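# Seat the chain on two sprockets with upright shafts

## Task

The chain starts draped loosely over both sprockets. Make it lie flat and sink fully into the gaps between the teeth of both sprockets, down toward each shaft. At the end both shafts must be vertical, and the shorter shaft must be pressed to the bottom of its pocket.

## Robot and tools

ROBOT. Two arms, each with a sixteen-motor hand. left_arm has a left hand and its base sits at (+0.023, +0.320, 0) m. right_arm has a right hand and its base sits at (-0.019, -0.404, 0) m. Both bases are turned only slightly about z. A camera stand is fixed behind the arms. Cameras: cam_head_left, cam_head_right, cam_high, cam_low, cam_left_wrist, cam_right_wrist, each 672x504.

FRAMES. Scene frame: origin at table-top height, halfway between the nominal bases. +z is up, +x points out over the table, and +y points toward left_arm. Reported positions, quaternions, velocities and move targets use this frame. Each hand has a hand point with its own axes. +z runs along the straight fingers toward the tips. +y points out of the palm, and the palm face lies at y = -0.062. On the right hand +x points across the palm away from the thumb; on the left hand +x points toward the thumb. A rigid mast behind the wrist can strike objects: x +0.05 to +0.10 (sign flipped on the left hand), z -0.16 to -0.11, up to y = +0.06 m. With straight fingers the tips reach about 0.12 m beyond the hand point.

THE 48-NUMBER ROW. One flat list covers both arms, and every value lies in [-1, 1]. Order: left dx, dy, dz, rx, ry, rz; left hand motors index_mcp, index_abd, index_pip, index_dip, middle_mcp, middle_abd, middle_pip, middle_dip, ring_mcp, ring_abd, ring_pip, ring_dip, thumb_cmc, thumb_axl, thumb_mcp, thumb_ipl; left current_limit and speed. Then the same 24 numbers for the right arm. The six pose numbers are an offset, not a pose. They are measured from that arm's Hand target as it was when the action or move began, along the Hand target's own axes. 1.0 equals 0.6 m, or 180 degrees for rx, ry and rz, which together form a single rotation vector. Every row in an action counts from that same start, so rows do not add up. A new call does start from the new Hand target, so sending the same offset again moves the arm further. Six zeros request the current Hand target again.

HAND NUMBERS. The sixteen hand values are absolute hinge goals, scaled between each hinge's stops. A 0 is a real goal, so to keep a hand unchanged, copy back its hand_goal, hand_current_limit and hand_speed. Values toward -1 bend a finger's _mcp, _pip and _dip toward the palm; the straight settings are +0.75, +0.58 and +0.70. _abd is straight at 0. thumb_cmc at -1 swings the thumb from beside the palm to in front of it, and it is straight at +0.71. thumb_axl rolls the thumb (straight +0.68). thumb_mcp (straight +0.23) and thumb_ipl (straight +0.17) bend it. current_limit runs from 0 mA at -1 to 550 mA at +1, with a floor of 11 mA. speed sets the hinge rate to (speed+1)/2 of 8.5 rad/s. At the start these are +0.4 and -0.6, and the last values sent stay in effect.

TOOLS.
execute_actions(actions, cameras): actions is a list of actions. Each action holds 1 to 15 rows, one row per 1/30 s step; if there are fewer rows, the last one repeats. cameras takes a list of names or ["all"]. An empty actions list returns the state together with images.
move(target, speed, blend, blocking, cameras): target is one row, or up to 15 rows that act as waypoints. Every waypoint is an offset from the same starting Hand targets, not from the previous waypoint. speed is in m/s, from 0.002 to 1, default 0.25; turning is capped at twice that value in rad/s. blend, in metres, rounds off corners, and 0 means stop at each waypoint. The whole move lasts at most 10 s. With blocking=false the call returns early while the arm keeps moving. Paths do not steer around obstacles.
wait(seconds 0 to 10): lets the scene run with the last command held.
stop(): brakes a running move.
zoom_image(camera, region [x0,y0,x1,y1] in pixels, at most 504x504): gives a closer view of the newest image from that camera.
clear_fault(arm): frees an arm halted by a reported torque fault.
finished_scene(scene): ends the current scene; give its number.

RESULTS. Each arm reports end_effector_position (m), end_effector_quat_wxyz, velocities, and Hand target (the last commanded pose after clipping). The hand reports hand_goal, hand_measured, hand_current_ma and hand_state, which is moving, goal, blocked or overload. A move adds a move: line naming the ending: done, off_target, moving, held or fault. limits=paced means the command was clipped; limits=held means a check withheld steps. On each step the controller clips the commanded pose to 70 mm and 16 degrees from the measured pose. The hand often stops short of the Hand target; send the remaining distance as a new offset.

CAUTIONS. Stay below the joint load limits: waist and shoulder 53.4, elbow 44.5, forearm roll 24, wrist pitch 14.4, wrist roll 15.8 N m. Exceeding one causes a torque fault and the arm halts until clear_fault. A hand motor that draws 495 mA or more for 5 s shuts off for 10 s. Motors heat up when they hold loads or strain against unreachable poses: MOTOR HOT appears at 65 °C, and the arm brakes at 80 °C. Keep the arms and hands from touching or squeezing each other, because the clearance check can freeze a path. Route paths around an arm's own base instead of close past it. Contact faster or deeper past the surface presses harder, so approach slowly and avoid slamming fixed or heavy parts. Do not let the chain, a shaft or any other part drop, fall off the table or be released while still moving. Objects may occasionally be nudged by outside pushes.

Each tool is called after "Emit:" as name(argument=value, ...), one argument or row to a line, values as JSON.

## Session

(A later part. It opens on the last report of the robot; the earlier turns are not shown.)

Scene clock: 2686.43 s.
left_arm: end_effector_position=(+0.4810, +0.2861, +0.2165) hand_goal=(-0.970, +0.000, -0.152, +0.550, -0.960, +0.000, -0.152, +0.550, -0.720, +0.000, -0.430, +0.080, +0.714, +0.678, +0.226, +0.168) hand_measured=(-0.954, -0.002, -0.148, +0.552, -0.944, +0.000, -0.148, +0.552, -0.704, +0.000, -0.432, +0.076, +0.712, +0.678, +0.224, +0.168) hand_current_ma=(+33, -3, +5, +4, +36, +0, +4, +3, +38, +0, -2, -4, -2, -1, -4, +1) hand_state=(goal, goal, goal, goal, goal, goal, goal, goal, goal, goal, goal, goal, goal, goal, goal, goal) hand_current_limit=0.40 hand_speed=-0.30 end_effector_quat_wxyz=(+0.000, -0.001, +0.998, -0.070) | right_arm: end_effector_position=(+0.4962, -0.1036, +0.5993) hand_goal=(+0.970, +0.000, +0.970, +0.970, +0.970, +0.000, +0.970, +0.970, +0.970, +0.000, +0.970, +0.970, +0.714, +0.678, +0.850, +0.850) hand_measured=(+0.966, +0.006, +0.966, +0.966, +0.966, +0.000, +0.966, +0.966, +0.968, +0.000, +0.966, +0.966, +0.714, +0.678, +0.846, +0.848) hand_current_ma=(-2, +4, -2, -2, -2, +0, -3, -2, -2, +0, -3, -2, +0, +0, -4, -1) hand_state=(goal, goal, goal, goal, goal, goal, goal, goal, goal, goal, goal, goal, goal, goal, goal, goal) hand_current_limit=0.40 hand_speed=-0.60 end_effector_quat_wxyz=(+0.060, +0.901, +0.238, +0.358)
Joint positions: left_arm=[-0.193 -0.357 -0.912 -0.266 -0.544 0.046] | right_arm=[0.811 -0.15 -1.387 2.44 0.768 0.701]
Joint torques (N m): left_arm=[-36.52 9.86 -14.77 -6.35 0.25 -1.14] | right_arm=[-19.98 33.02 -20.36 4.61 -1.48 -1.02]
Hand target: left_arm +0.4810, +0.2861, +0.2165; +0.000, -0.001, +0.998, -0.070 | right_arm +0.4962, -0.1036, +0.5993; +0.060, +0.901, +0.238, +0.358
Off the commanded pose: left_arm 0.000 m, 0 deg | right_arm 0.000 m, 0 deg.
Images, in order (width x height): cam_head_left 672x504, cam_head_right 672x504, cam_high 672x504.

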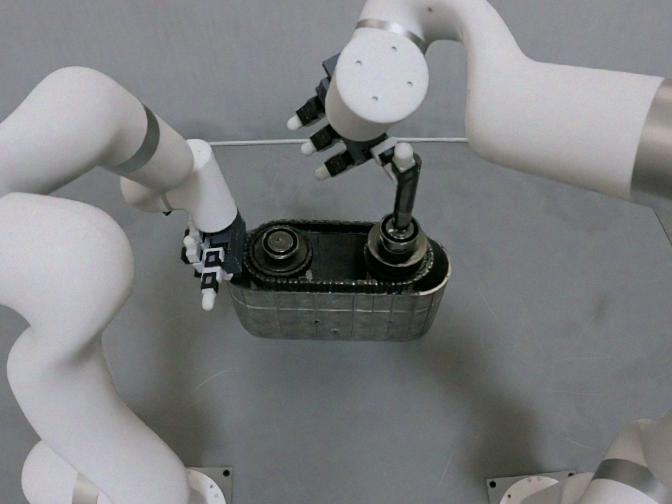

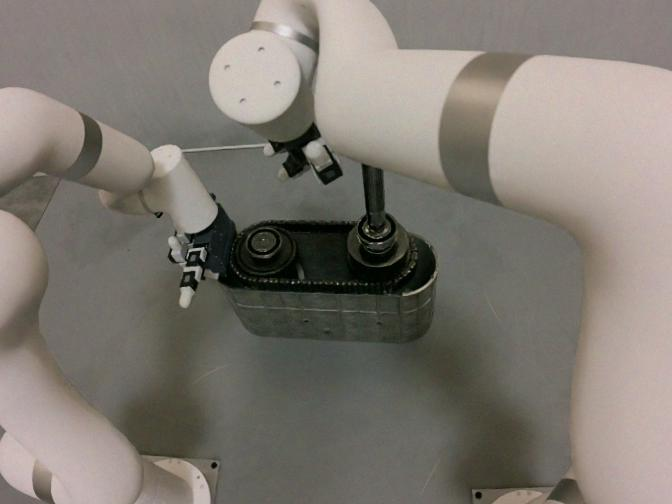

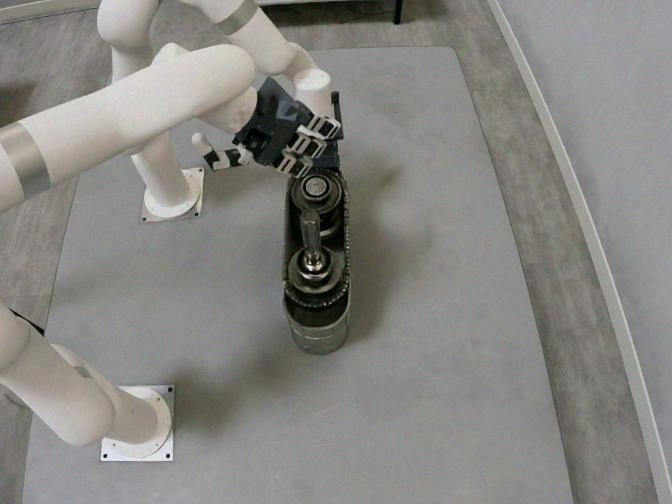

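Emit:
move(
  target=[
    [0.01,-0.002,0.001,0,0,0,-0.97,0,-0.153,0.55,-0.96,0,-0.153,0.55,-0.72,0,-0.43,0.08,0.714,0.678,0.226,0.168,0.4,-0.3, 0,0,0,0,0,0,0.97,0,0.97,0.97,0.97,0,0.97,0.97,0.97,0,0.97,0.97,0.714,0.678,0.85,0.85,0.4,-0.6],
    [-0.01,-0.002,0.001,0,0,0,-0.97,0,-0.153,0.55,-0.96,0,-0.153,0.55,-0.72,0,-0.43,0.08,0.714,0.678,0.226,0.168,0.4,-0.3, 0,0,0,0,0,0,0.97,0,0.97,0.97,0.97,0,0.97,0.97,0.97,0,0.97,0.97,0.714,0.678,0.85,0.85,0.4,-0.6],
    [0,-0.002,0.001,0,0,0,-0.97,0,-0.153,0.55,-0.96,0,-0.153,0.55,-0.72,0,-0.43,0.08,0.714,0.678,0.226,0.168,0.4,-0.3, 0,0,0,0,0,0,0.97,0,0.97,0.97,0.97,0,0.97,0.97,0.97,0,0.97,0.97,0.714,0.678,0.85,0.85,0.4,-0.6],
  ],
  speed=0.03,
  cameras=["cam_head_right","cam_low"],
)

Emit:
zoom_image(
  camera="cam_head_right",
  region=[220, 210, 300, 290],
)

Emit:
zoom_image(
  camera="cam_low",
  region=[430, 80, 530, 180],
)

Scene clock: 2702.33 s.
left_arm: end_effector_position=(+0.4810, +0.2848, +0.2161) hand_goal=(-0.970, +0.000, -0.152, +0.550, -0.960, +0.000, -0.152, +0.550, -0.720, +0.000, -0.430, +0.080, +0.714, +0.678, +0.226, +0.168) hand_measured=(-0.954, -0.002, -0.148, +0.552, -0.944, +0.000, -0.148, +0.552, -0.704, +0.000, -0.432, +0.076, +0.712, +0.678, +0.224, +0.168) hand_current_ma=(+33, -3, +5, +4, +36, +0, +4, +3, +38, +0, -2, -4, -2, -1, -4, +1) hand_state=(goal, goal, goal, goal, goal, goal, goal, goal, goal, goal, goal, goal, goal, goal, goal, goal) hand_current_limit=0.40 hand_speed=-0.30 end_effector_quat_wxyz=(+0.000, -0.001, +0.998, -0.070) | right_arm: end_effector_position=(+0.4962, -0.1036, +0.5993) hand_goal=(+0.970, +0.000, +0.970, +0.970, +0.970, +0.000, +0.970, +0.970, +0.970, +0.000, +0.970, +0.970, +0.714, +0.678, +0.850, +0.850) hand_measured=(+0.966, +0.006, +0.966, +0.966, +0.966, +0.000, +0.966, +0.966, +0.968, +0.000, +0.966, +0.966, +0.714, +0.678, +0.846, +0.848) hand_current_ma=(-2, +4, -2, -2, -2, +0, -3, -2, -2, +0, -3, -2, +0, +0, -4, -1) hand_state=(goal, goal, goal, goal, goal, goal, goal, goal, goal, goal, goal, goal, goal, goal, goal, goal) hand_current_limit=0.40 hand_speed=-0.60 end_effector_quat_wxyz=(+0.060, +0.901, +0.238, +0.358)
Joint positions: left_arm=[-0.196 -0.359 -0.913 -0.267 -0.543 0.044] | right_arm=[0.811 -0.15 -1.387 2.44 0.768 0.701]
Joint torques (N m): left_arm=[-22.67 57.47 -13.89 -4.19 0.32 0.37] | right_arm=[-20.21 30.47 -19.64 4.12 -1.49 -0.91]
Hand target: left_arm +0.4810, +0.2848, +0.2161; +0.000, -0.001, +0.998, -0.070 | right_arm +0.4962, -0.1036, +0.5993; +0.060, +0.901, +0.238, +0.358
Off the commanded pose: left_arm 0.000 m, 0 deg | right_arm 0.000 m, 0 deg.
move: done
Images, in order (width x height): cam_head_right 672x504, cam_low 672x504.

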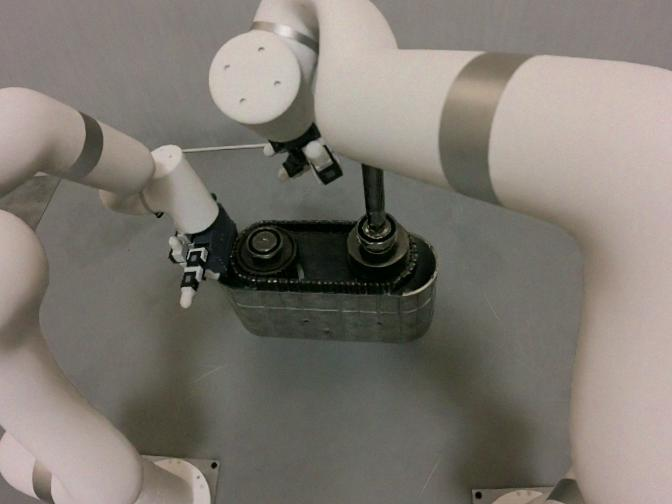

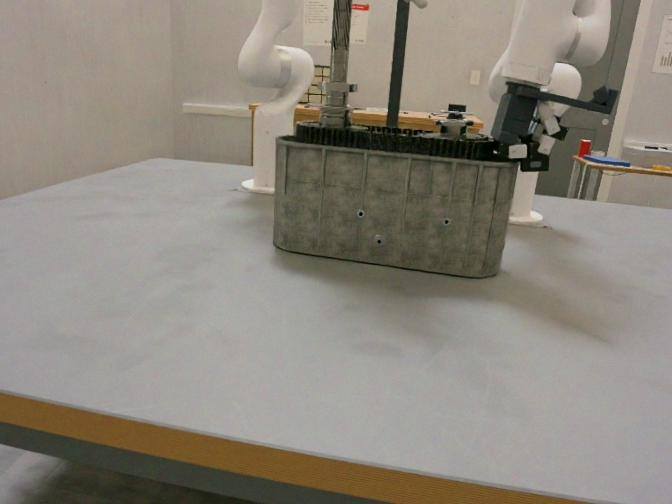

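Scaled by 6.300.

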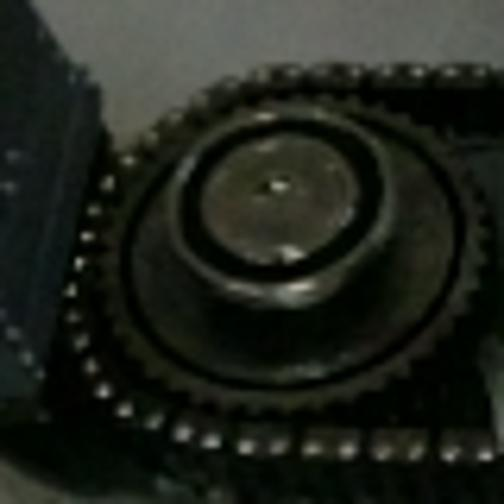

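Scaled by 5.040.

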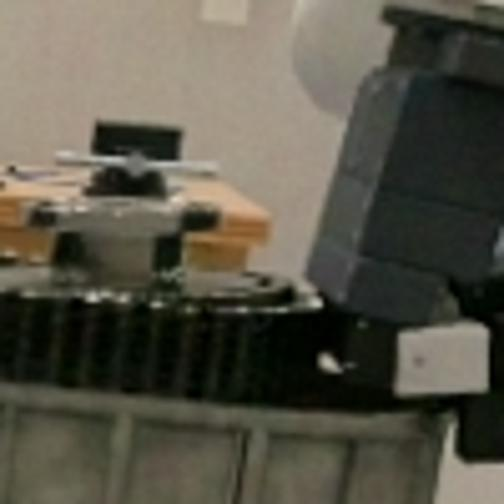

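Emit:
move(
  target=[-0.05,-0.0025,0.001,0,0,0,-0.97,0,-0.153,0.55,-0.96,0,-0.153,0.55,-0.72,0,-0.43,0.08,0.714,0.678,0.226,0.168,0.4,-0.3, 0,0,0,0,0,0,0.97,0,0.97,0.97,0.97,0,0.97,0.97,0.97,0,0.97,0.97,0.714,0.678,0.85,0.85,0.4,-0.6],
  speed=0.03,
  cameras=["cam_head_right","cam_high"],
)

Emit:
zoom_image(
  camera="cam_head_right",
  region=[220, 210, 300, 290],
)

Emit:
zoom_image(
  camera="cam_head_right",
  region=[330, 240, 450, 320],
)

Scene clock: 2780.83 s.
left_arm: end_effector_position=(+0.5108, +0.2833, +0.2157) hand_goal=(-0.970, +0.000, -0.152, +0.550, -0.960, +0.000, -0.152, +0.550, -0.720, +0.000, -0.430, +0.080, +0.714, +0.678, +0.226, +0.168) hand_measured=(-0.954, -0.002, -0.148, +0.552, -0.944, +0.000, -0.148, +0.552, -0.704, +0.000, -0.432, +0.076, +0.712, +0.678, +0.224, +0.168) hand_current_ma=(+33, -2, +5, +4, +36, +0, +4, +3, +38, +0, -2, -4, -2, -1, -4, +1) hand_state=(goal, goal, goal, goal, goal, goal, goal, goal, goal, goal, goal, goal, goal, goal, goal, goal) hand_current_limit=0.40 hand_speed=-0.30 end_effector_quat_wxyz=(+0.000, -0.001, +0.998, -0.070) | right_arm: end_effector_position=(+0.4962, -0.1036, +0.5993) hand_goal=(+0.970, +0.000, +0.970, +0.970, +0.970, +0.000, +0.970, +0.970, +0.970, +0.000, +0.970, +0.970, +0.714, +0.678, +0.850, +0.850) hand_measured=(+0.966, +0.006, +0.966, +0.966, +0.966, +0.000, +0.966, +0.966, +0.968, +0.000, +0.966, +0.966, +0.714, +0.678, +0.846, +0.848) hand_current_ma=(-2, +4, -2, -2, -2, +0, -3, -2, -2, +0, -3, -2, +0, +0, -4, -1) hand_state=(goal, goal, goal, goal, goal, goal, goal, goal, goal, goal, goal, goal, goal, goal, goal, goal) hand_current_limit=0.40 hand_speed=-0.60 end_effector_quat_wxyz=(+0.060, +0.901, +0.238, +0.358)
Joint positions: left_arm=[-0.188 -0.422 -1.001 -0.256 -0.569 0.039] | right_arm=[0.811 -0.15 -1.387 2.44 0.768 0.701]
Joint torques (N m): left_arm=[2.14 29.05 -65.01 -1 7.54 -2.88] | right_arm=[-20.42 30.53 -20.5 3.71 -1.56 -0.89]
Hand target: left_arm +0.5110, +0.2833, +0.2157; +0.000, -0.001, +0.998, -0.070 | right_arm +0.4962, -0.1036, +0.5993; +0.060, +0.901, +0.238, +0.358
Off the commanded pose: left_arm 0.000 m, 0 deg | right_arm 0.000 m, 0 deg.
move: done
Images, in order (width x height): cam_head_right 672x504, cam_high 672x504.

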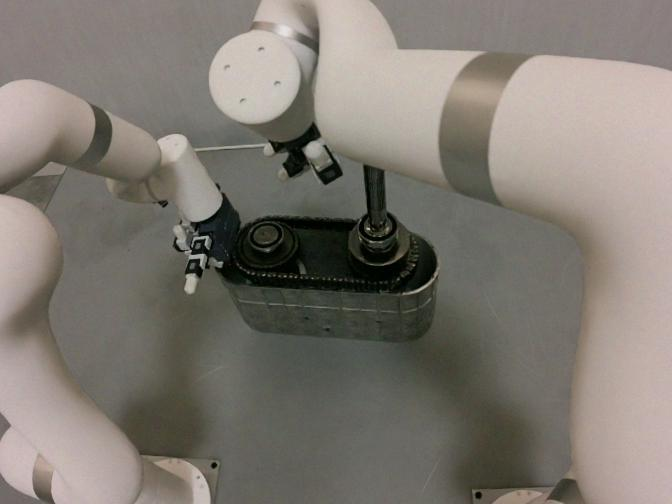

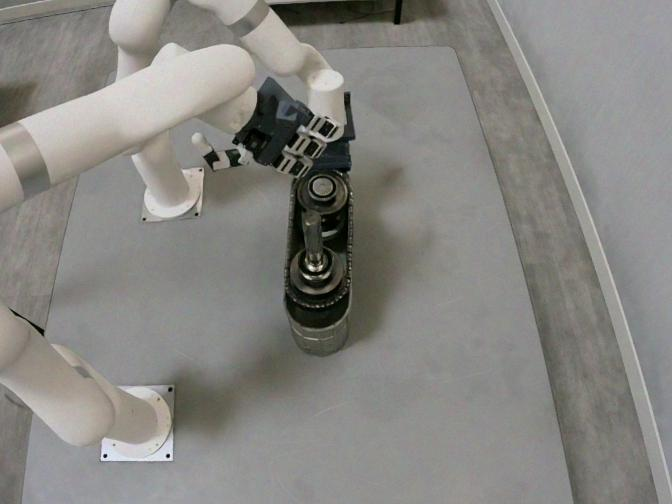

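Scaled by 6.300.

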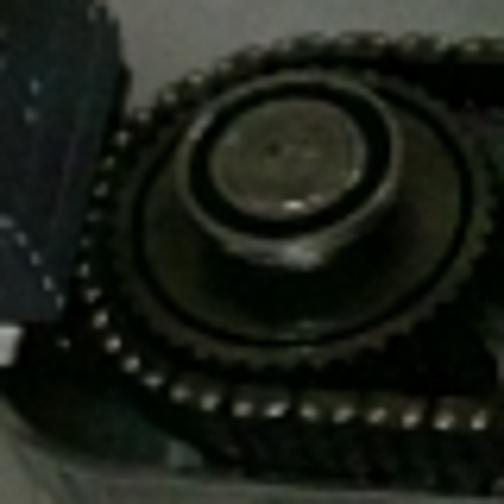

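Scaled by 4.200.

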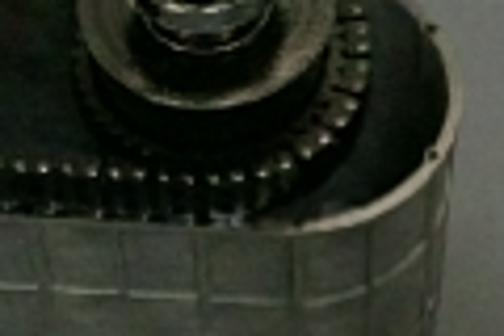

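Emit:
move(
  target=[
    [0,0.05,0,0,0,0,-0.97,0,-0.153,0.55,-0.96,0,-0.153,0.55,-0.72,0,-0.43,0.08,0.714,0.678,0.226,0.168,0.4,-0.3, 0,0,0,0,0,0,0.97,0,0.97,0.97,0.97,0,0.97,0.97,0.97,0,0.97,0.97,0.714,0.678,0.85,0.85,0.4,-0.6],
    [0,0.15,-0.2,0,0,0,-0.97,0,-0.153,0.55,-0.96,0,-0.153,0.55,-0.72,0,-0.43,0.08,0.714,0.678,0.226,0.168,0.4,-0.3, 0,0,0,0,0,0,0.97,0,0.97,0.97,0.97,0,0.97,0.97,0.97,0,0.97,0.97,0.714,0.678,0.85,0.85,0.4,-0.6],
  ],
  speed=0.12,
  cameras=["cam_high","cam_low","cam_head_right","cam_head_left"],
)

Emit:
zoom_image(
  camera="cam_high",
  region=[260, 150, 380, 360],
)

Emit:
zoom_image(
  camera="cam_low",
  region=[265, 85, 525, 175],
)

Emit:
zoom_image(
  camera="cam_head_right",
  region=[200, 200, 320, 300],
)

Scene clock: 2857.93 s.
left_arm: end_effector_position=(+0.5107, +0.3890, +0.3221) hand_goal=(-0.970, +0.000, -0.152, +0.550, -0.960, +0.000, -0.152, +0.550, -0.720, +0.000, -0.430, +0.080, +0.714, +0.678, +0.226, +0.168) hand_measured=(-0.954, -0.002, -0.148, +0.552, -0.944, +0.000, -0.148, +0.552, -0.704, +0.000, -0.432, +0.076, +0.712, +0.678, +0.224, +0.168) hand_current_ma=(+32, -2, +5, +4, +36, +0, +4, +3, +38, +0, -2, -4, -2, -1, -5, +1) hand_state=(goal, goal, goal, goal, goal, goal, goal, goal, goal, goal, goal, goal, goal, goal, goal, goal) hand_current_limit=0.40 hand_speed=-0.30 end_effector_quat_wxyz=(+0.000, -0.001, +0.998, -0.070) | right_arm: end_effector_position=(+0.4962, -0.1036, +0.5993) hand_goal=(+0.970, +0.000, +0.970, +0.970, +0.970, +0.000, +0.970, +0.970, +0.970, +0.000, +0.970, +0.970, +0.714, +0.678, +0.850, +0.850) hand_measured=(+0.966, +0.006, +0.966, +0.966, +0.966, +0.000, +0.966, +0.966, +0.968, +0.000, +0.966, +0.966, +0.714, +0.678, +0.846, +0.848) hand_current_ma=(-2, +4, -2, -2, -2, +0, -3, -2, -2, +0, -3, -2, +0, +0, -4, -1) hand_state=(goal, goal, goal, goal, goal, goal, goal, goal, goal, goal, goal, goal, goal, goal, goal, goal) hand_current_limit=0.40 hand_speed=-0.60 end_effector_quat_wxyz=(+0.060, +0.901, +0.238, +0.358)
Joint positions: left_arm=[0.017 -0.26 -1.06 -0.192 -0.813 0.162] | right_arm=[0.811 -0.15 -1.387 2.44 0.768 0.701]
Joint torques (N m): left_arm=[9.78 55.01 -32.69 3.45 -2.13 0.79] | right_arm=[-20.28 32.28 -19.79 4.18 -1.59 -0.87]
Motor temperatures (°C): left_arm=[29 29 45 31 44 31] | right_arm=[31 27 30 30 32 28]
Hand target: left_arm +0.5107, +0.3890, +0.3221; +0.000, -0.001, +0.998, -0.070 | right_arm +0.4962, -0.1036, +0.5993; +0.060, +0.901, +0.238, +0.358
Off the commanded pose: left_arm 0.000 m, 0 deg | right_arm 0.000 m, 0 deg.
move: done
Images, in order (width x height): cam_head_left 672x504, cam_head_right 672x504, cam_high 672x504, cam_low 672x504.

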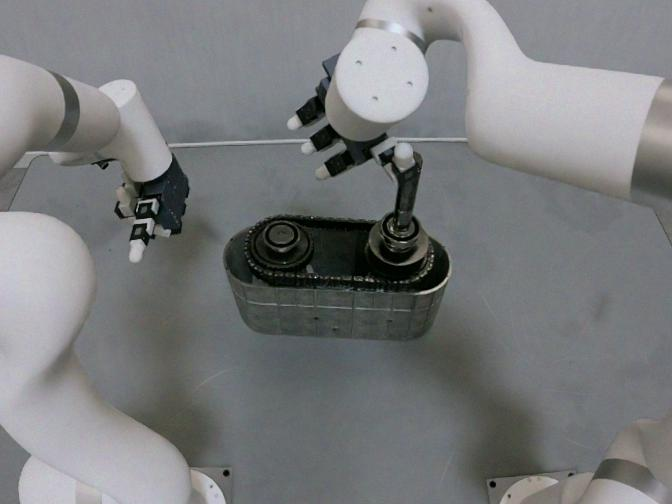

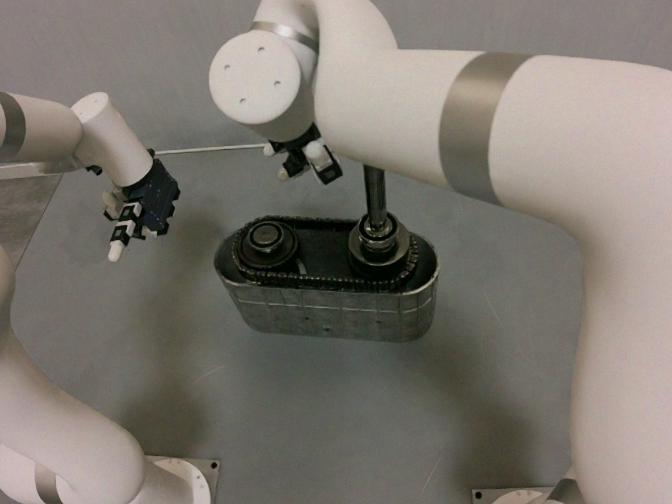

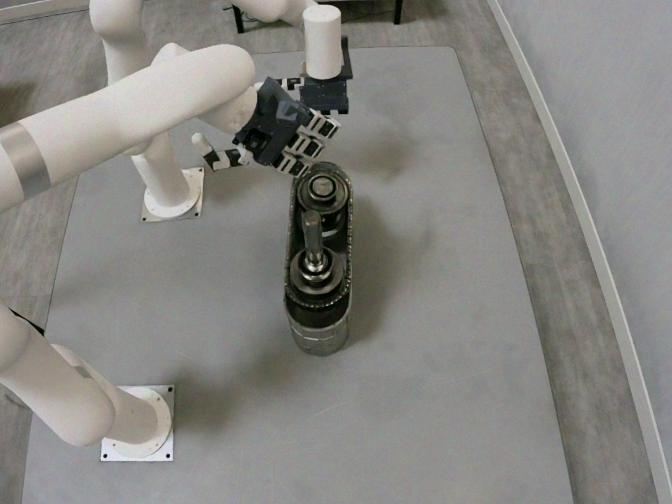

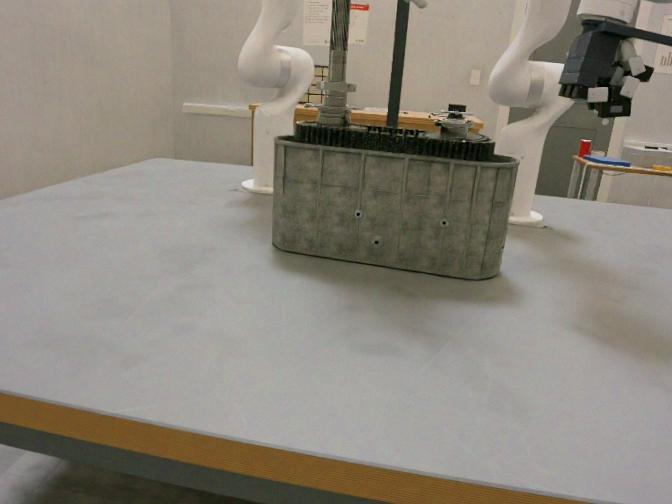

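Scaled by 2.400.

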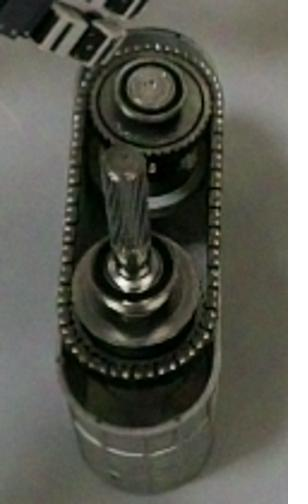

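Scaled by 1.938.

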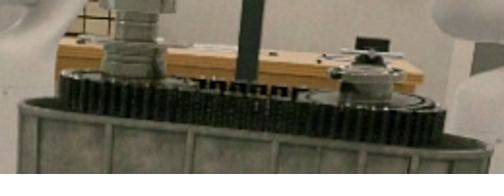

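Scaled by 4.200.

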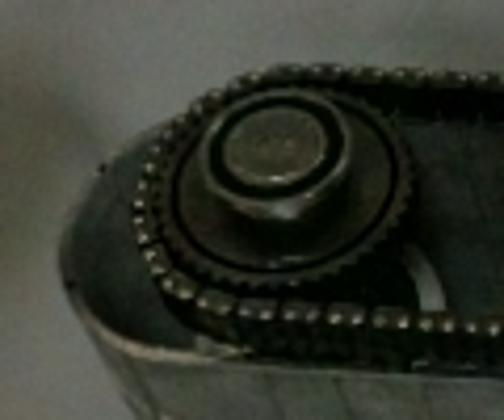

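Emit:
move(
  target=[
    [0,0,0,0,0,0,-0.97,0,-0.153,0.55,-0.96,0,-0.153,0.55,-0.72,0,-0.43,0.08,0.714,0.678,0.226,0.168,0.4,-0.3, -0.0043,-0.1093,-0.1805,0,0,0,-0.97,0,-0.153,0.55,-0.96,0,-0.153,0.55,-0.72,0,-0.43,0.08,0.714,0.678,0.226,0.168,0.4,-0.3],
    [0,0,0,0,0,0,-0.97,0,-0.153,0.55,-0.96,0,-0.153,0.55,-0.72,0,-0.43,0.08,0.714,0.678,0.226,0.168,0.4,-0.3, -0.0977,-0.3197,-0.2028,-0.1019,-0.0592,0.8376,-0.97,0,-0.153,0.55,-0.96,0,-0.153,0.55,-0.72,0,-0.43,0.08,0.714,0.678,0.226,0.168,0.4,-0.3],
  ],
  speed=0.35,
  blend=0.03,
  cameras=["cam_right_wrist","cam_head_left"],
)

Scene clock: 2894.97 s.
left_arm: end_effector_position=(+0.5107, +0.3890, +0.3221) hand_goal=(-0.970, +0.000, -0.152, +0.550, -0.960, +0.000, -0.152, +0.550, -0.720, +0.000, -0.430, +0.080, +0.714, +0.678, +0.226, +0.168) hand_measured=(-0.954, -0.002, -0.148, +0.552, -0.944, +0.000, -0.148, +0.552, -0.704, +0.000, -0.432, +0.076, +0.712, +0.678, +0.224, +0.168) hand_current_ma=(+32, -2, +5, +4, +36, +0, +4, +3, +38, +0, -2, -4, -2, -1, -5, +1) hand_state=(goal, goal, goal, goal, goal, goal, goal, goal, goal, goal, goal, goal, goal, goal, goal, goal) hand_current_limit=0.40 hand_speed=-0.30 end_effector_quat_wxyz=(+0.000, -0.001, +0.998, -0.070) | right_arm: end_effector_position=(+0.3032, +0.0298, +0.5995) hand_goal=(-0.970, +0.000, -0.152, +0.550, -0.960, +0.000, -0.152, +0.550, -0.720, +0.000, -0.430, +0.080, +0.714, +0.678, +0.226, +0.168) hand_measured=(-0.958, +0.002, -0.150, +0.552, -0.948, +0.000, -0.150, +0.554, -0.708, +0.000, -0.428, +0.082, +0.712, +0.678, +0.224, +0.170) hand_current_ma=(+14, +1, +1, +1, +13, +0, +1, +2, +14, +0, +1, +1, -1, +0, -1, +0) hand_state=(goal, goal, goal, goal, goal, goal, goal, goal, goal, goal, goal, goal, goal, goal, goal, goal) hand_current_limit=0.40 hand_speed=-0.30 end_effector_quat_wxyz=(+0.208, -0.462, +0.855, -0.110)
Joint positions: left_arm=[0.017 -0.26 -1.06 -0.192 -0.813 0.162] | right_arm=[0.923 -0.03 -1.413 2.725 1.118 3.215]
Joint torques (N m): left_arm=[8.21 55.55 -33.26 3.2 -1.94 0.76] | right_arm=[20.03 26.97 -17.46 -6.45 -1.5 1.02]
Motor temperatures (°C): left_arm=[29 29 40 31 39 31] | right_arm=[31 27 30 30 32 29]
Hand target: left_arm +0.5107, +0.3890, +0.3221; +0.000, -0.001, +0.998, -0.070 | right_arm +0.3032, +0.0298, +0.5995; +0.208, -0.462, +0.855, -0.110
Off the commanded pose: left_arm 0.000 m, 0 deg | right_arm 0.000 m, 0 deg.
move: done
Images, in order (width x height): cam_head_left 672x504, cam_right_wrist 672x504.

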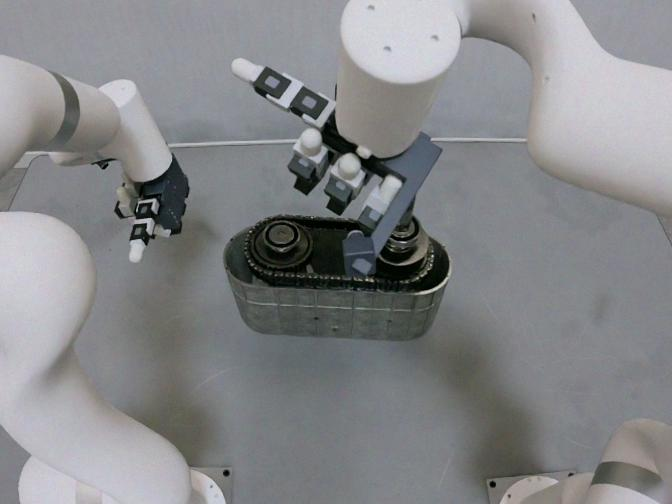

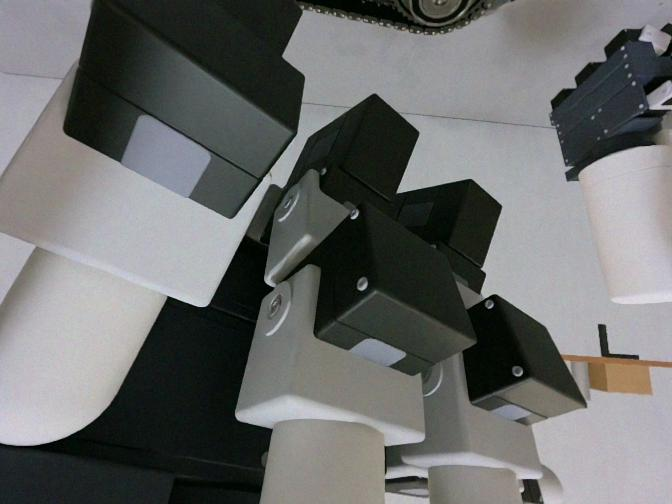

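Emit:
move(
  target=[0,0,0,0,0,0,-0.97,0,-0.153,0.55,-0.96,0,-0.153,0.55,-0.72,0,-0.43,0.08,0.714,0.678,0.226,0.168,0.4,-0.3, 0.2903,0.1367,0.4238,0.1304,-0.0857,-0.0005,0.97,0,0.97,0.97,0.97,0,0.97,0.97,0.97,0,0.97,0.97,0.714,0.678,0.85,0.85,0.4,-0.3],
  speed=0.25,
  cameras=["cam_right_wrist","cam_head_left"],
)

Scene clock: 2923.23 s.
left_arm: end_effector_position=(+0.5107, +0.3890, +0.3221) hand_goal=(-0.970, +0.000, -0.152, +0.550, -0.960, +0.000, -0.152, +0.550, -0.720, +0.000, -0.430, +0.080, +0.714, +0.678, +0.226, +0.168) hand_measured=(-0.954, -0.002, -0.148, +0.552, -0.944, +0.000, -0.148, +0.552, -0.704, +0.000, -0.432, +0.076, +0.712, +0.678, +0.224, +0.168) hand_current_ma=(+32, -2, +5, +4, +36, +0, +4, +3, +38, +0, -2, -4, -2, -1, -5, +1) hand_state=(goal, goal, goal, goal, goal, goal, goal, goal, goal, goal, goal, goal, goal, goal, goal, goal) hand_current_limit=0.40 hand_speed=-0.30 end_effector_quat_wxyz=(+0.000, -0.001, +0.998, -0.070) | right_arm: end_effector_position=(+0.2751, -0.0564, +0.3393) hand_goal=(+0.970, +0.000, +0.970, +0.970, +0.970, +0.000, +0.970, +0.970, +0.970, +0.000, +0.970, +0.970, +0.714, +0.678, +0.850, +0.850) hand_measured=(+0.950, +0.000, +0.964, +0.968, +0.952, +0.000, +0.964, +0.968, +0.952, +0.000, +0.964, +0.966, +0.712, +0.680, +0.850, +0.850) hand_current_ma=(-30, +0, -3, -1, -26, +0, -4, -2, -23, +0, -5, -2, -1, +0, +0, +0) hand_state=(blocked, goal, goal, goal, goal, goal, goal, goal, goal, goal, goal, goal, goal, goal, goal, goal) hand_current_limit=0.40 hand_speed=-0.30 end_effector_quat_wxyz=(+0.368, -0.439, +0.795, -0.200)
Joint positions: left_arm=[0.017 -0.26 -1.06 -0.192 -0.813 0.162] | right_arm=[1.032 0.173 -0.548 1.776 0.731 4.266]
Joint torques (N m): left_arm=[8.34 55 -32.9 2.86 -1.9 0.75] | right_arm=[-22.57 6.89 -39.39 4.69 -0.7 -0.96]
Hand target: left_arm +0.5107, +0.3890, +0.3221; +0.000, -0.001, +0.998, -0.070 | right_arm +0.2751, -0.0564, +0.3392; +0.368, -0.439, +0.795, -0.200 (not the last commanded pose)
Off the commanded pose: left_arm 0.000 m, 0 deg | right_arm 0.043 m, 6 deg.
move: held (right_arm; a check stopped the path); limits=held
pose unreachable (right arm): on one or more control steps of this call, first in action 0 (counted from 0), this arm could not follow its commanded pose, so it was not sent that pose on those steps. It may still have moved: this result reports where it is.
cause: moving toward the commanded pose would bring two parts of the arm too close to each other (joints 5 (wrist pitch) and 6 (wrist roll) lie between them).
Images, in order (width x height): cam_head_left 672x504, cam_right_wrist 672x504.

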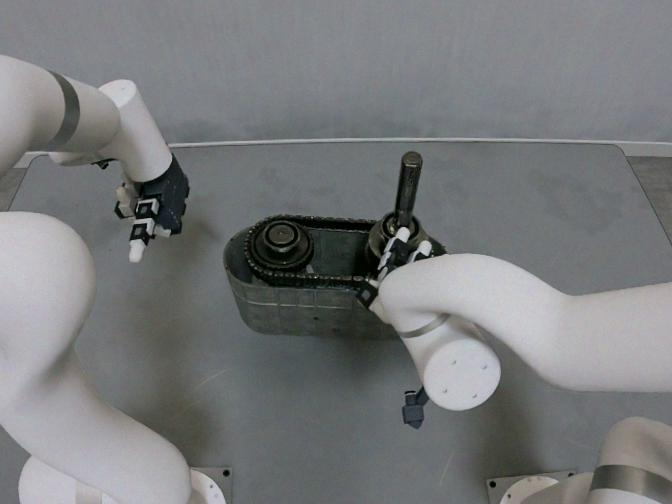

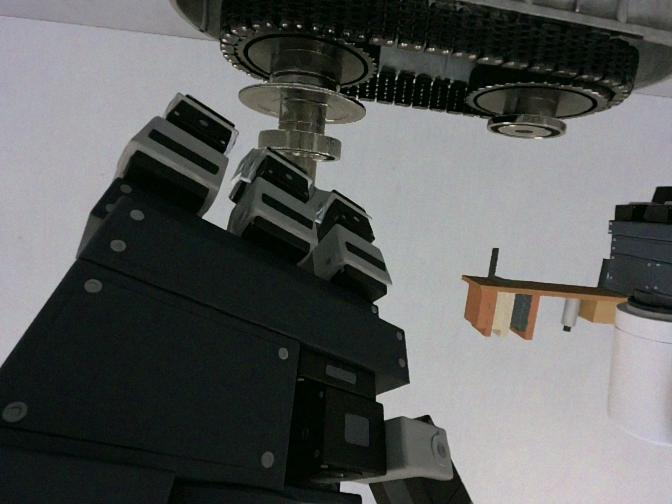

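Emit:
zoom_image(
  camera="cam_right_wrist",
  region=[440, 20, 660, 150],
)

Emit:
zoom_image(
  camera="cam_right_wrist",
  region=[200, 0, 420, 130],
)

Emit:
zoom_image(
  camera="cam_right_wrist",
  region=[460, 60, 640, 140],
)

Emit:
zoom_image(
  camera="cam_right_wrist",
  region=[215, 10, 395, 130],
)

Scaled by 2.291.

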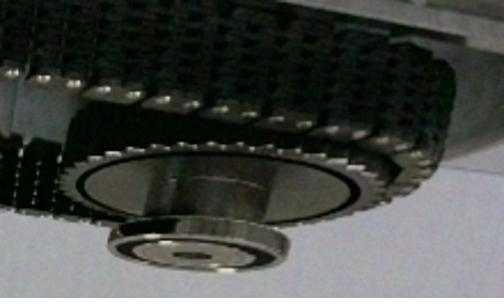

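Scaled by 2.291.

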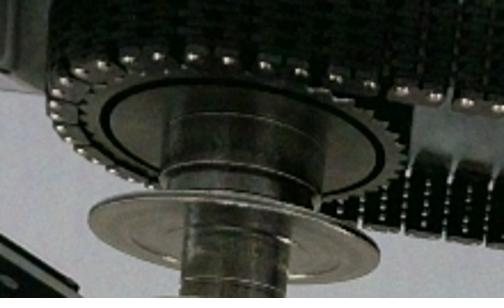

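Scaled by 2.800.

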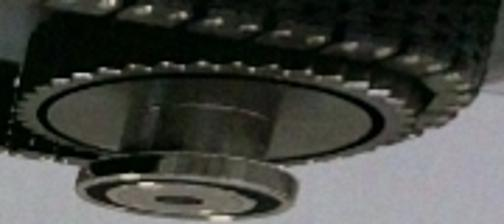

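Scaled by 2.800.

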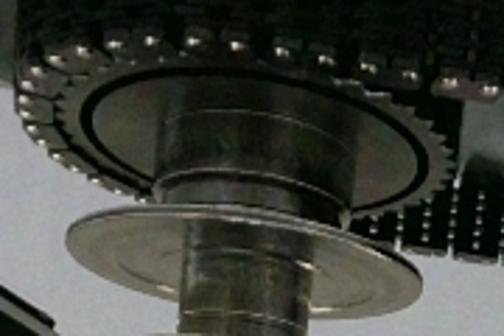

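Emit:
zoom_image(
  camera="cam_right_wrist",
  region=[560, 60, 640, 120],
)

Emit:
zoom_image(
  camera="cam_right_wrist",
  region=[500, 40, 580, 100],
)

Emit:
zoom_image(
  camera="cam_right_wrist",
  region=[440, 50, 520, 110],
)

Emit:
zoom_image(
  camera="cam_right_wrist",
  region=[215, 10, 295, 90],
)

Emit:
zoom_image(
  camera="cam_right_wrist",
  region=[280, 10, 390, 100],
)

Scaled by 6.300.

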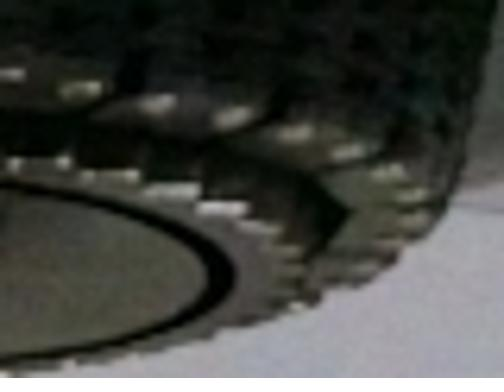

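Scaled by 6.300.

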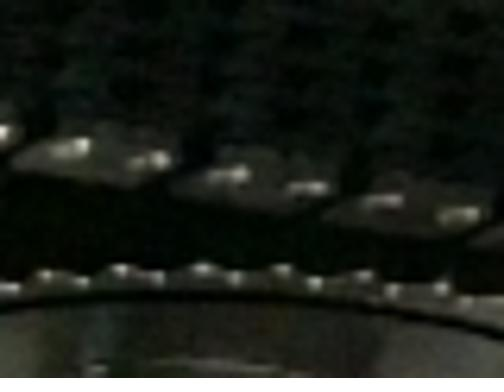

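Scaled by 6.300.

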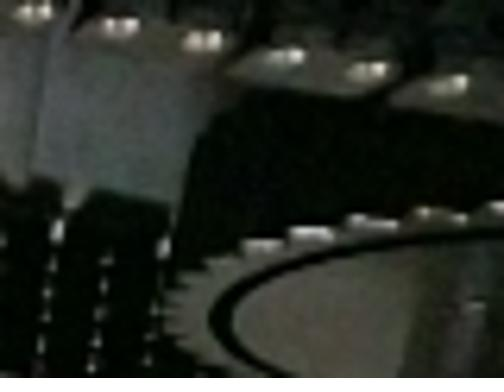

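Scaled by 6.300.

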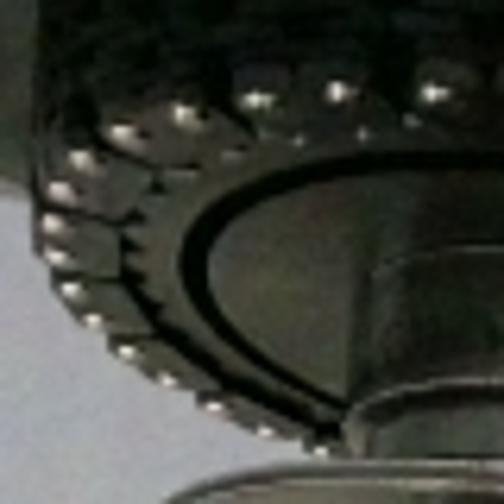

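Scaled by 4.582.

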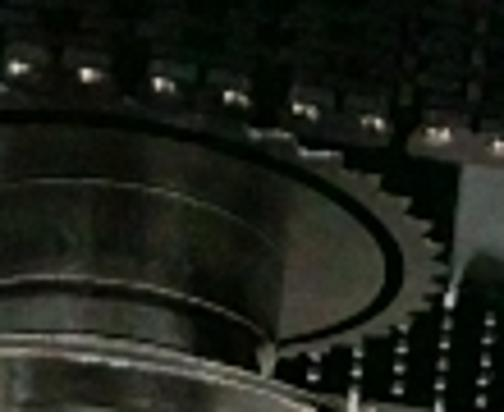

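Emit:
wait(
  seconds=0,
  cameras=["cam_low"],
)

Emit:
zoom_image(
  camera="cam_low",
  region=[420, 90, 500, 170],
)

Emit:
zoom_image(
  camera="cam_low",
  region=[285, 75, 365, 155],
)

Scene clock: 3010.07 s.
left_arm: end_effector_position=(+0.5107, +0.3890, +0.3221) hand_goal=(-0.970, +0.000, -0.152, +0.550, -0.960, +0.000, -0.152, +0.550, -0.720, +0.000, -0.430, +0.080, +0.714, +0.678, +0.226, +0.168) hand_measured=(-0.954, -0.002, -0.148, +0.552, -0.944, +0.000, -0.148, +0.552, -0.704, +0.000, -0.432, +0.076, +0.712, +0.678, +0.224, +0.168) hand_current_ma=(+32, -2, +5, +4, +36, +0, +4, +3, +38, +0, -2, -4, -2, -1, -5, +1) hand_state=(goal, goal, goal, goal, goal, goal, goal, goal, goal, goal, goal, goal, goal, goal, goal, goal) hand_current_limit=0.40 hand_speed=-0.30 end_effector_quat_wxyz=(+0.000, -0.001, +0.998, -0.070) | right_arm: end_effector_position=(+0.2751, -0.0564, +0.3392) hand_goal=(+0.970, +0.000, +0.970, +0.970, +0.970, +0.000, +0.970, +0.970, +0.970, +0.000, +0.970, +0.970, +0.714, +0.678, +0.850, +0.850) hand_measured=(+0.950, +0.000, +0.964, +0.968, +0.952, +0.000, +0.964, +0.968, +0.952, +0.000, +0.964, +0.966, +0.712, +0.680, +0.850, +0.850) hand_current_ma=(-30, +0, -3, -1, -26, +0, -4, -2, -23, +0, -5, -2, -1, +0, +0, +0) hand_state=(blocked, goal, goal, goal, goal, goal, goal, goal, goal, goal, goal, goal, goal, goal, goal, goal) hand_current_limit=0.40 hand_speed=-0.30 end_effector_quat_wxyz=(+0.368, -0.439, +0.795, -0.200)
Joint positions: left_arm=[0.017 -0.26 -1.06 -0.192 -0.813 0.162] | right_arm=[1.032 0.173 -0.548 1.777 0.731 4.266]
Joint torques (N m): left_arm=[8.76 54.78 -33.08 2.99 -1.82 0.76] | right_arm=[-22.8 3.63 -38.59 4.65 -0.86 -0.84]
Hand target: left_arm +0.5107, +0.3890, +0.3221; +0.000, -0.001, +0.998, -0.070 | right_arm +0.2751, -0.0564, +0.3392; +0.368, -0.439, +0.795, -0.200 (not the last commanded pose)
Off the commanded pose: left_arm 0.000 m, 0 deg | right_arm 0.043 m, 6 deg.
Images, in order (width x height): cam_low 672x504.

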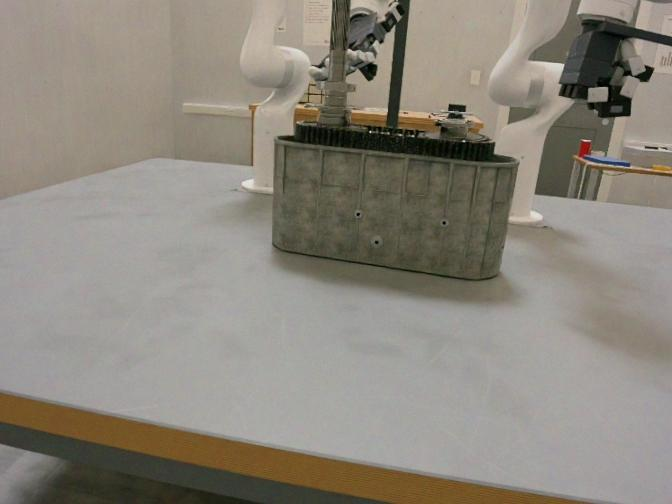

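Scaled by 6.300.

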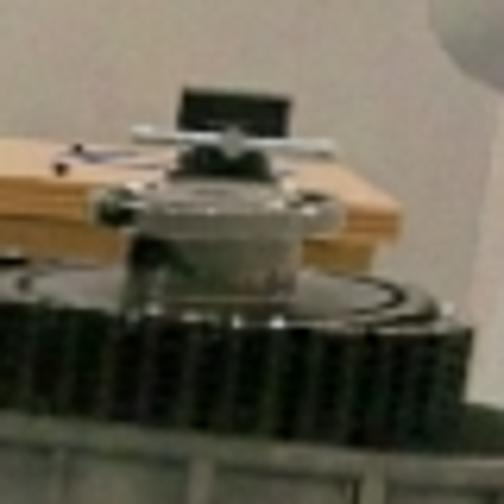

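Scaled by 6.300.

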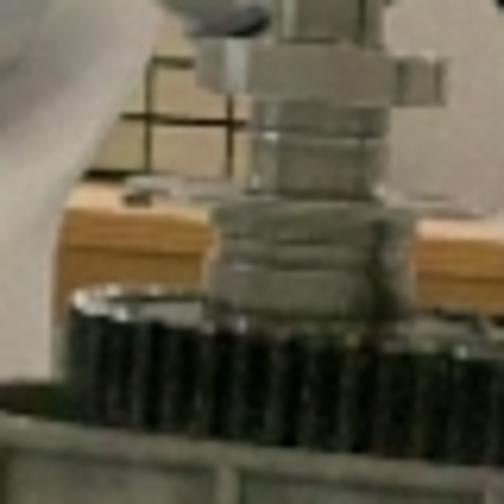

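Emit:
zoom_image(
  camera="cam_low",
  region=[455, 120, 505, 160],
)

Emit:
zoom_image(
  camera="cam_low",
  region=[410, 120, 460, 160],
)

Emit:
zoom_image(
  camera="cam_low",
  region=[330, 110, 380, 150],
)

Emit:
zoom_image(
  camera="cam_low",
  region=[290, 110, 340, 150],
)

Scaled by 10.080.

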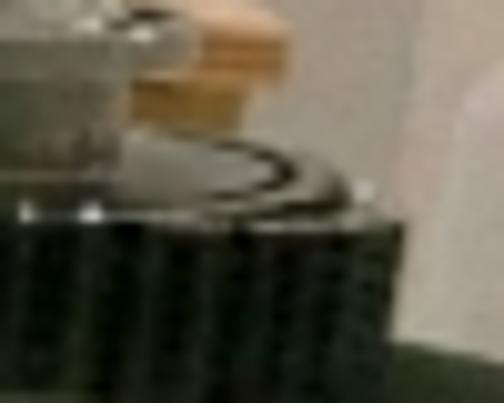

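Scaled by 10.080.

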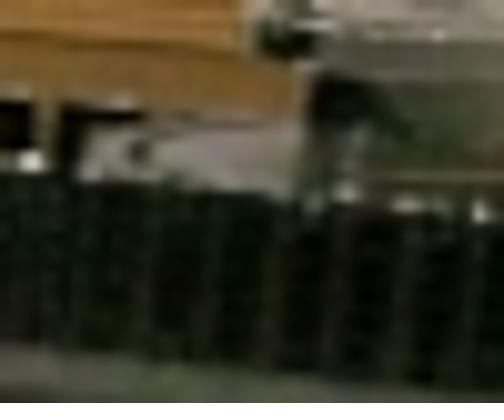

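Scaled by 10.080.

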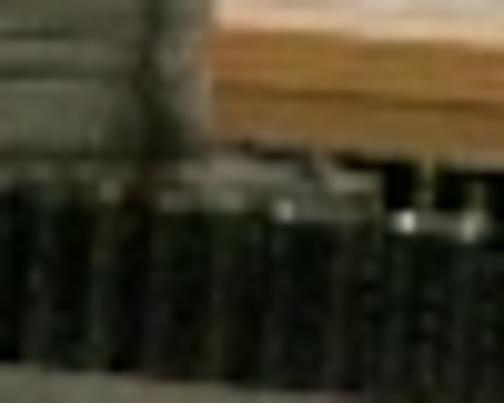

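Scaled by 10.080.

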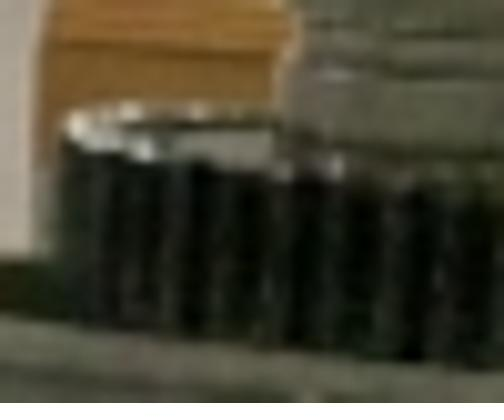

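Emit:
move(
  target=[0.0095,-0.3352,0.0338,-0.0444,0,0,-0.97,0,-0.153,0.55,-0.96,0,-0.153,0.55,-0.72,0,-0.43,0.08,0.714,0.678,0.226,0.168,0.4,-0.3, 0,0,0,0,0,0,0.97,0,0.97,0.97,0.97,0,0.97,0.97,0.97,0,0.97,0.97,0.714,0.678,0.85,0.85,0.4,-0.3],
  speed=0.2,
  cameras=["cam_right_wrist","cam_high","cam_low"],
)

Emit:
zoom_image(
  camera="cam_high",
  region=[270, 140, 380, 230],
)

Emit:
zoom_image(
  camera="cam_low",
  region=[395, 20, 535, 160],
)

Scene clock: 3056.83 s.
left_arm: end_effector_position=(+0.5053, +0.1871, +0.3299) hand_goal=(-0.970, +0.000, -0.152, +0.550, -0.960, +0.000, -0.152, +0.550, -0.720, +0.000, -0.430, +0.080, +0.714, +0.678, +0.226, +0.168) hand_measured=(-0.956, -0.002, -0.148, +0.552, -0.944, +0.000, -0.150, +0.552, -0.704, +0.000, -0.432, +0.076, +0.712, +0.678, +0.224, +0.168) hand_current_ma=(+32, -2, +4, +4, +35, +0, +4, +3, +38, +0, -2, -4, -2, -1, -5, +1) hand_state=(goal, goal, goal, goal, goal, goal, goal, goal, goal, goal, goal, goal, goal, goal, goal, goal) hand_current_limit=0.40 hand_speed=-0.30 end_effector_quat_wxyz=(+0.000, -0.001, +1.000, +0.000) | right_arm: end_effector_position=(+0.2751, -0.0564, +0.3392) hand_goal=(+0.970, +0.000, +0.970, +0.970, +0.970, +0.000, +0.970, +0.970, +0.970, +0.000, +0.970, +0.970, +0.714, +0.678, +0.850, +0.850) hand_measured=(+0.950, +0.000, +0.964, +0.968, +0.952, +0.000, +0.964, +0.968, +0.952, +0.000, +0.964, +0.966, +0.712, +0.680, +0.850, +0.850) hand_current_ma=(-30, +0, -3, -1, -26, +0, -4, -2, -23, +0, -5, -2, -1, +0, +0, +0) hand_state=(blocked, goal, goal, goal, goal, goal, goal, goal, goal, goal, goal, goal, goal, goal, goal, goal) hand_current_limit=0.40 hand_speed=-0.30 end_effector_quat_wxyz=(+0.368, -0.439, +0.795, -0.200)
Joint positions: left_arm=[-0.42 -0.355 -1.178 0.001 -0.822 -0.409] | right_arm=[1.032 0.173 -0.548 1.777 0.731 4.266]
Joint torques (N m): left_arm=[-8.63 23.59 -33.38 4.14 -2.26 -1.06] | right_arm=[-20.93 2.43 -38.82 4.34 -0.65 -0.98]
Hand target: left_arm +0.5053, +0.1871, +0.3299; +0.000, -0.001, +1.000, +0.000 | right_arm +0.2751, -0.0564, +0.3392; +0.368, -0.439, +0.795, -0.200
Off the commanded pose: left_arm 0.000 m, 0 deg | right_arm 0.000 m, 0 deg.
move: done
Images, in order (width x height): cam_high 672x504, cam_low 672x504, cam_right_wrist 672x504.

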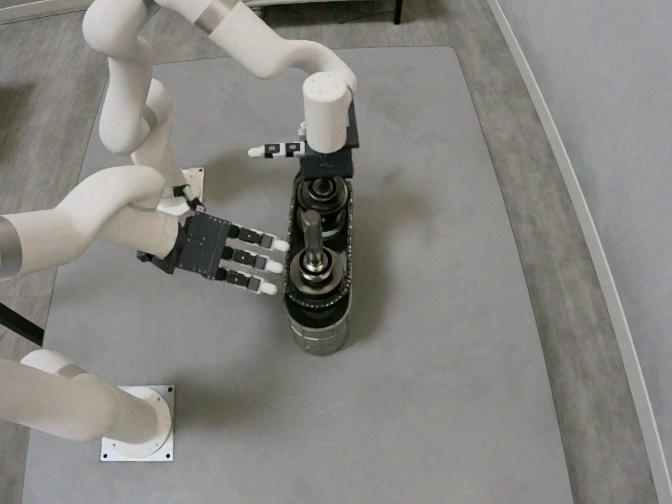

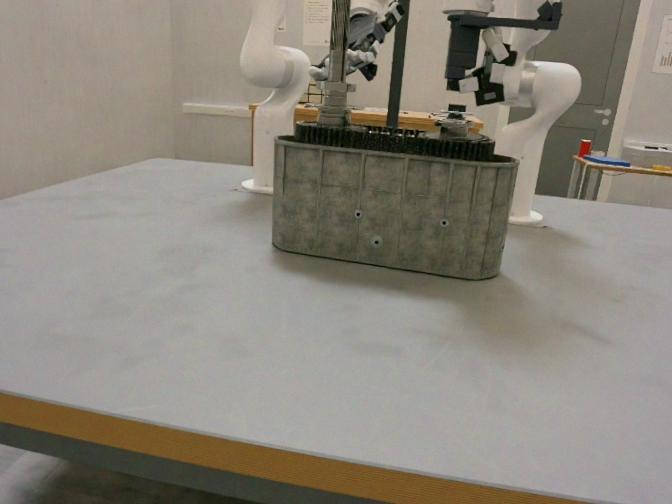

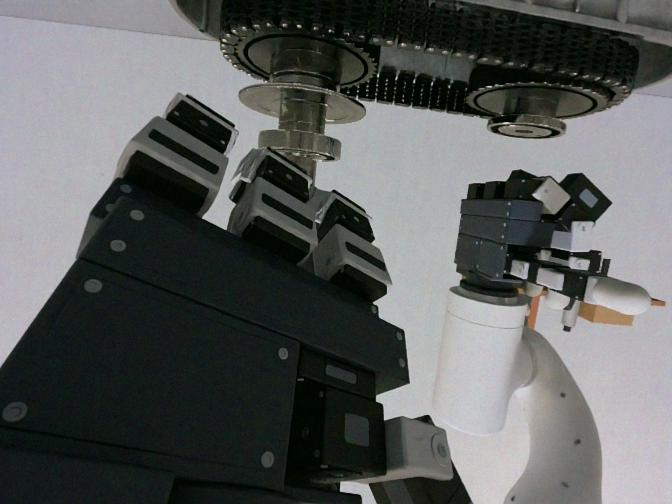

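Scaled by 4.582.

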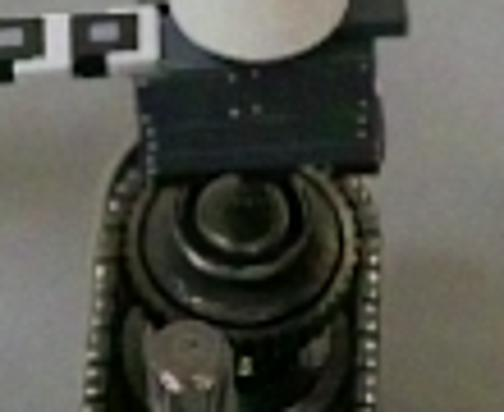

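Scaled by 3.600.

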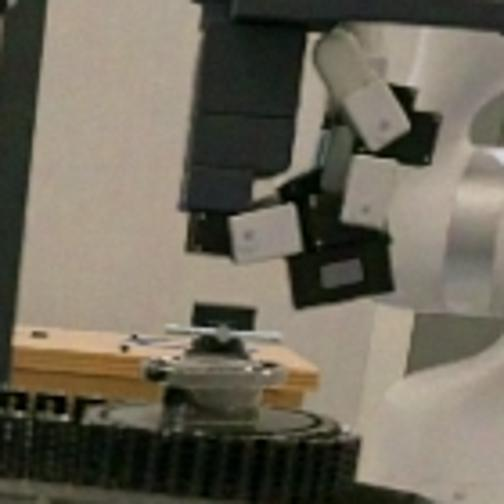

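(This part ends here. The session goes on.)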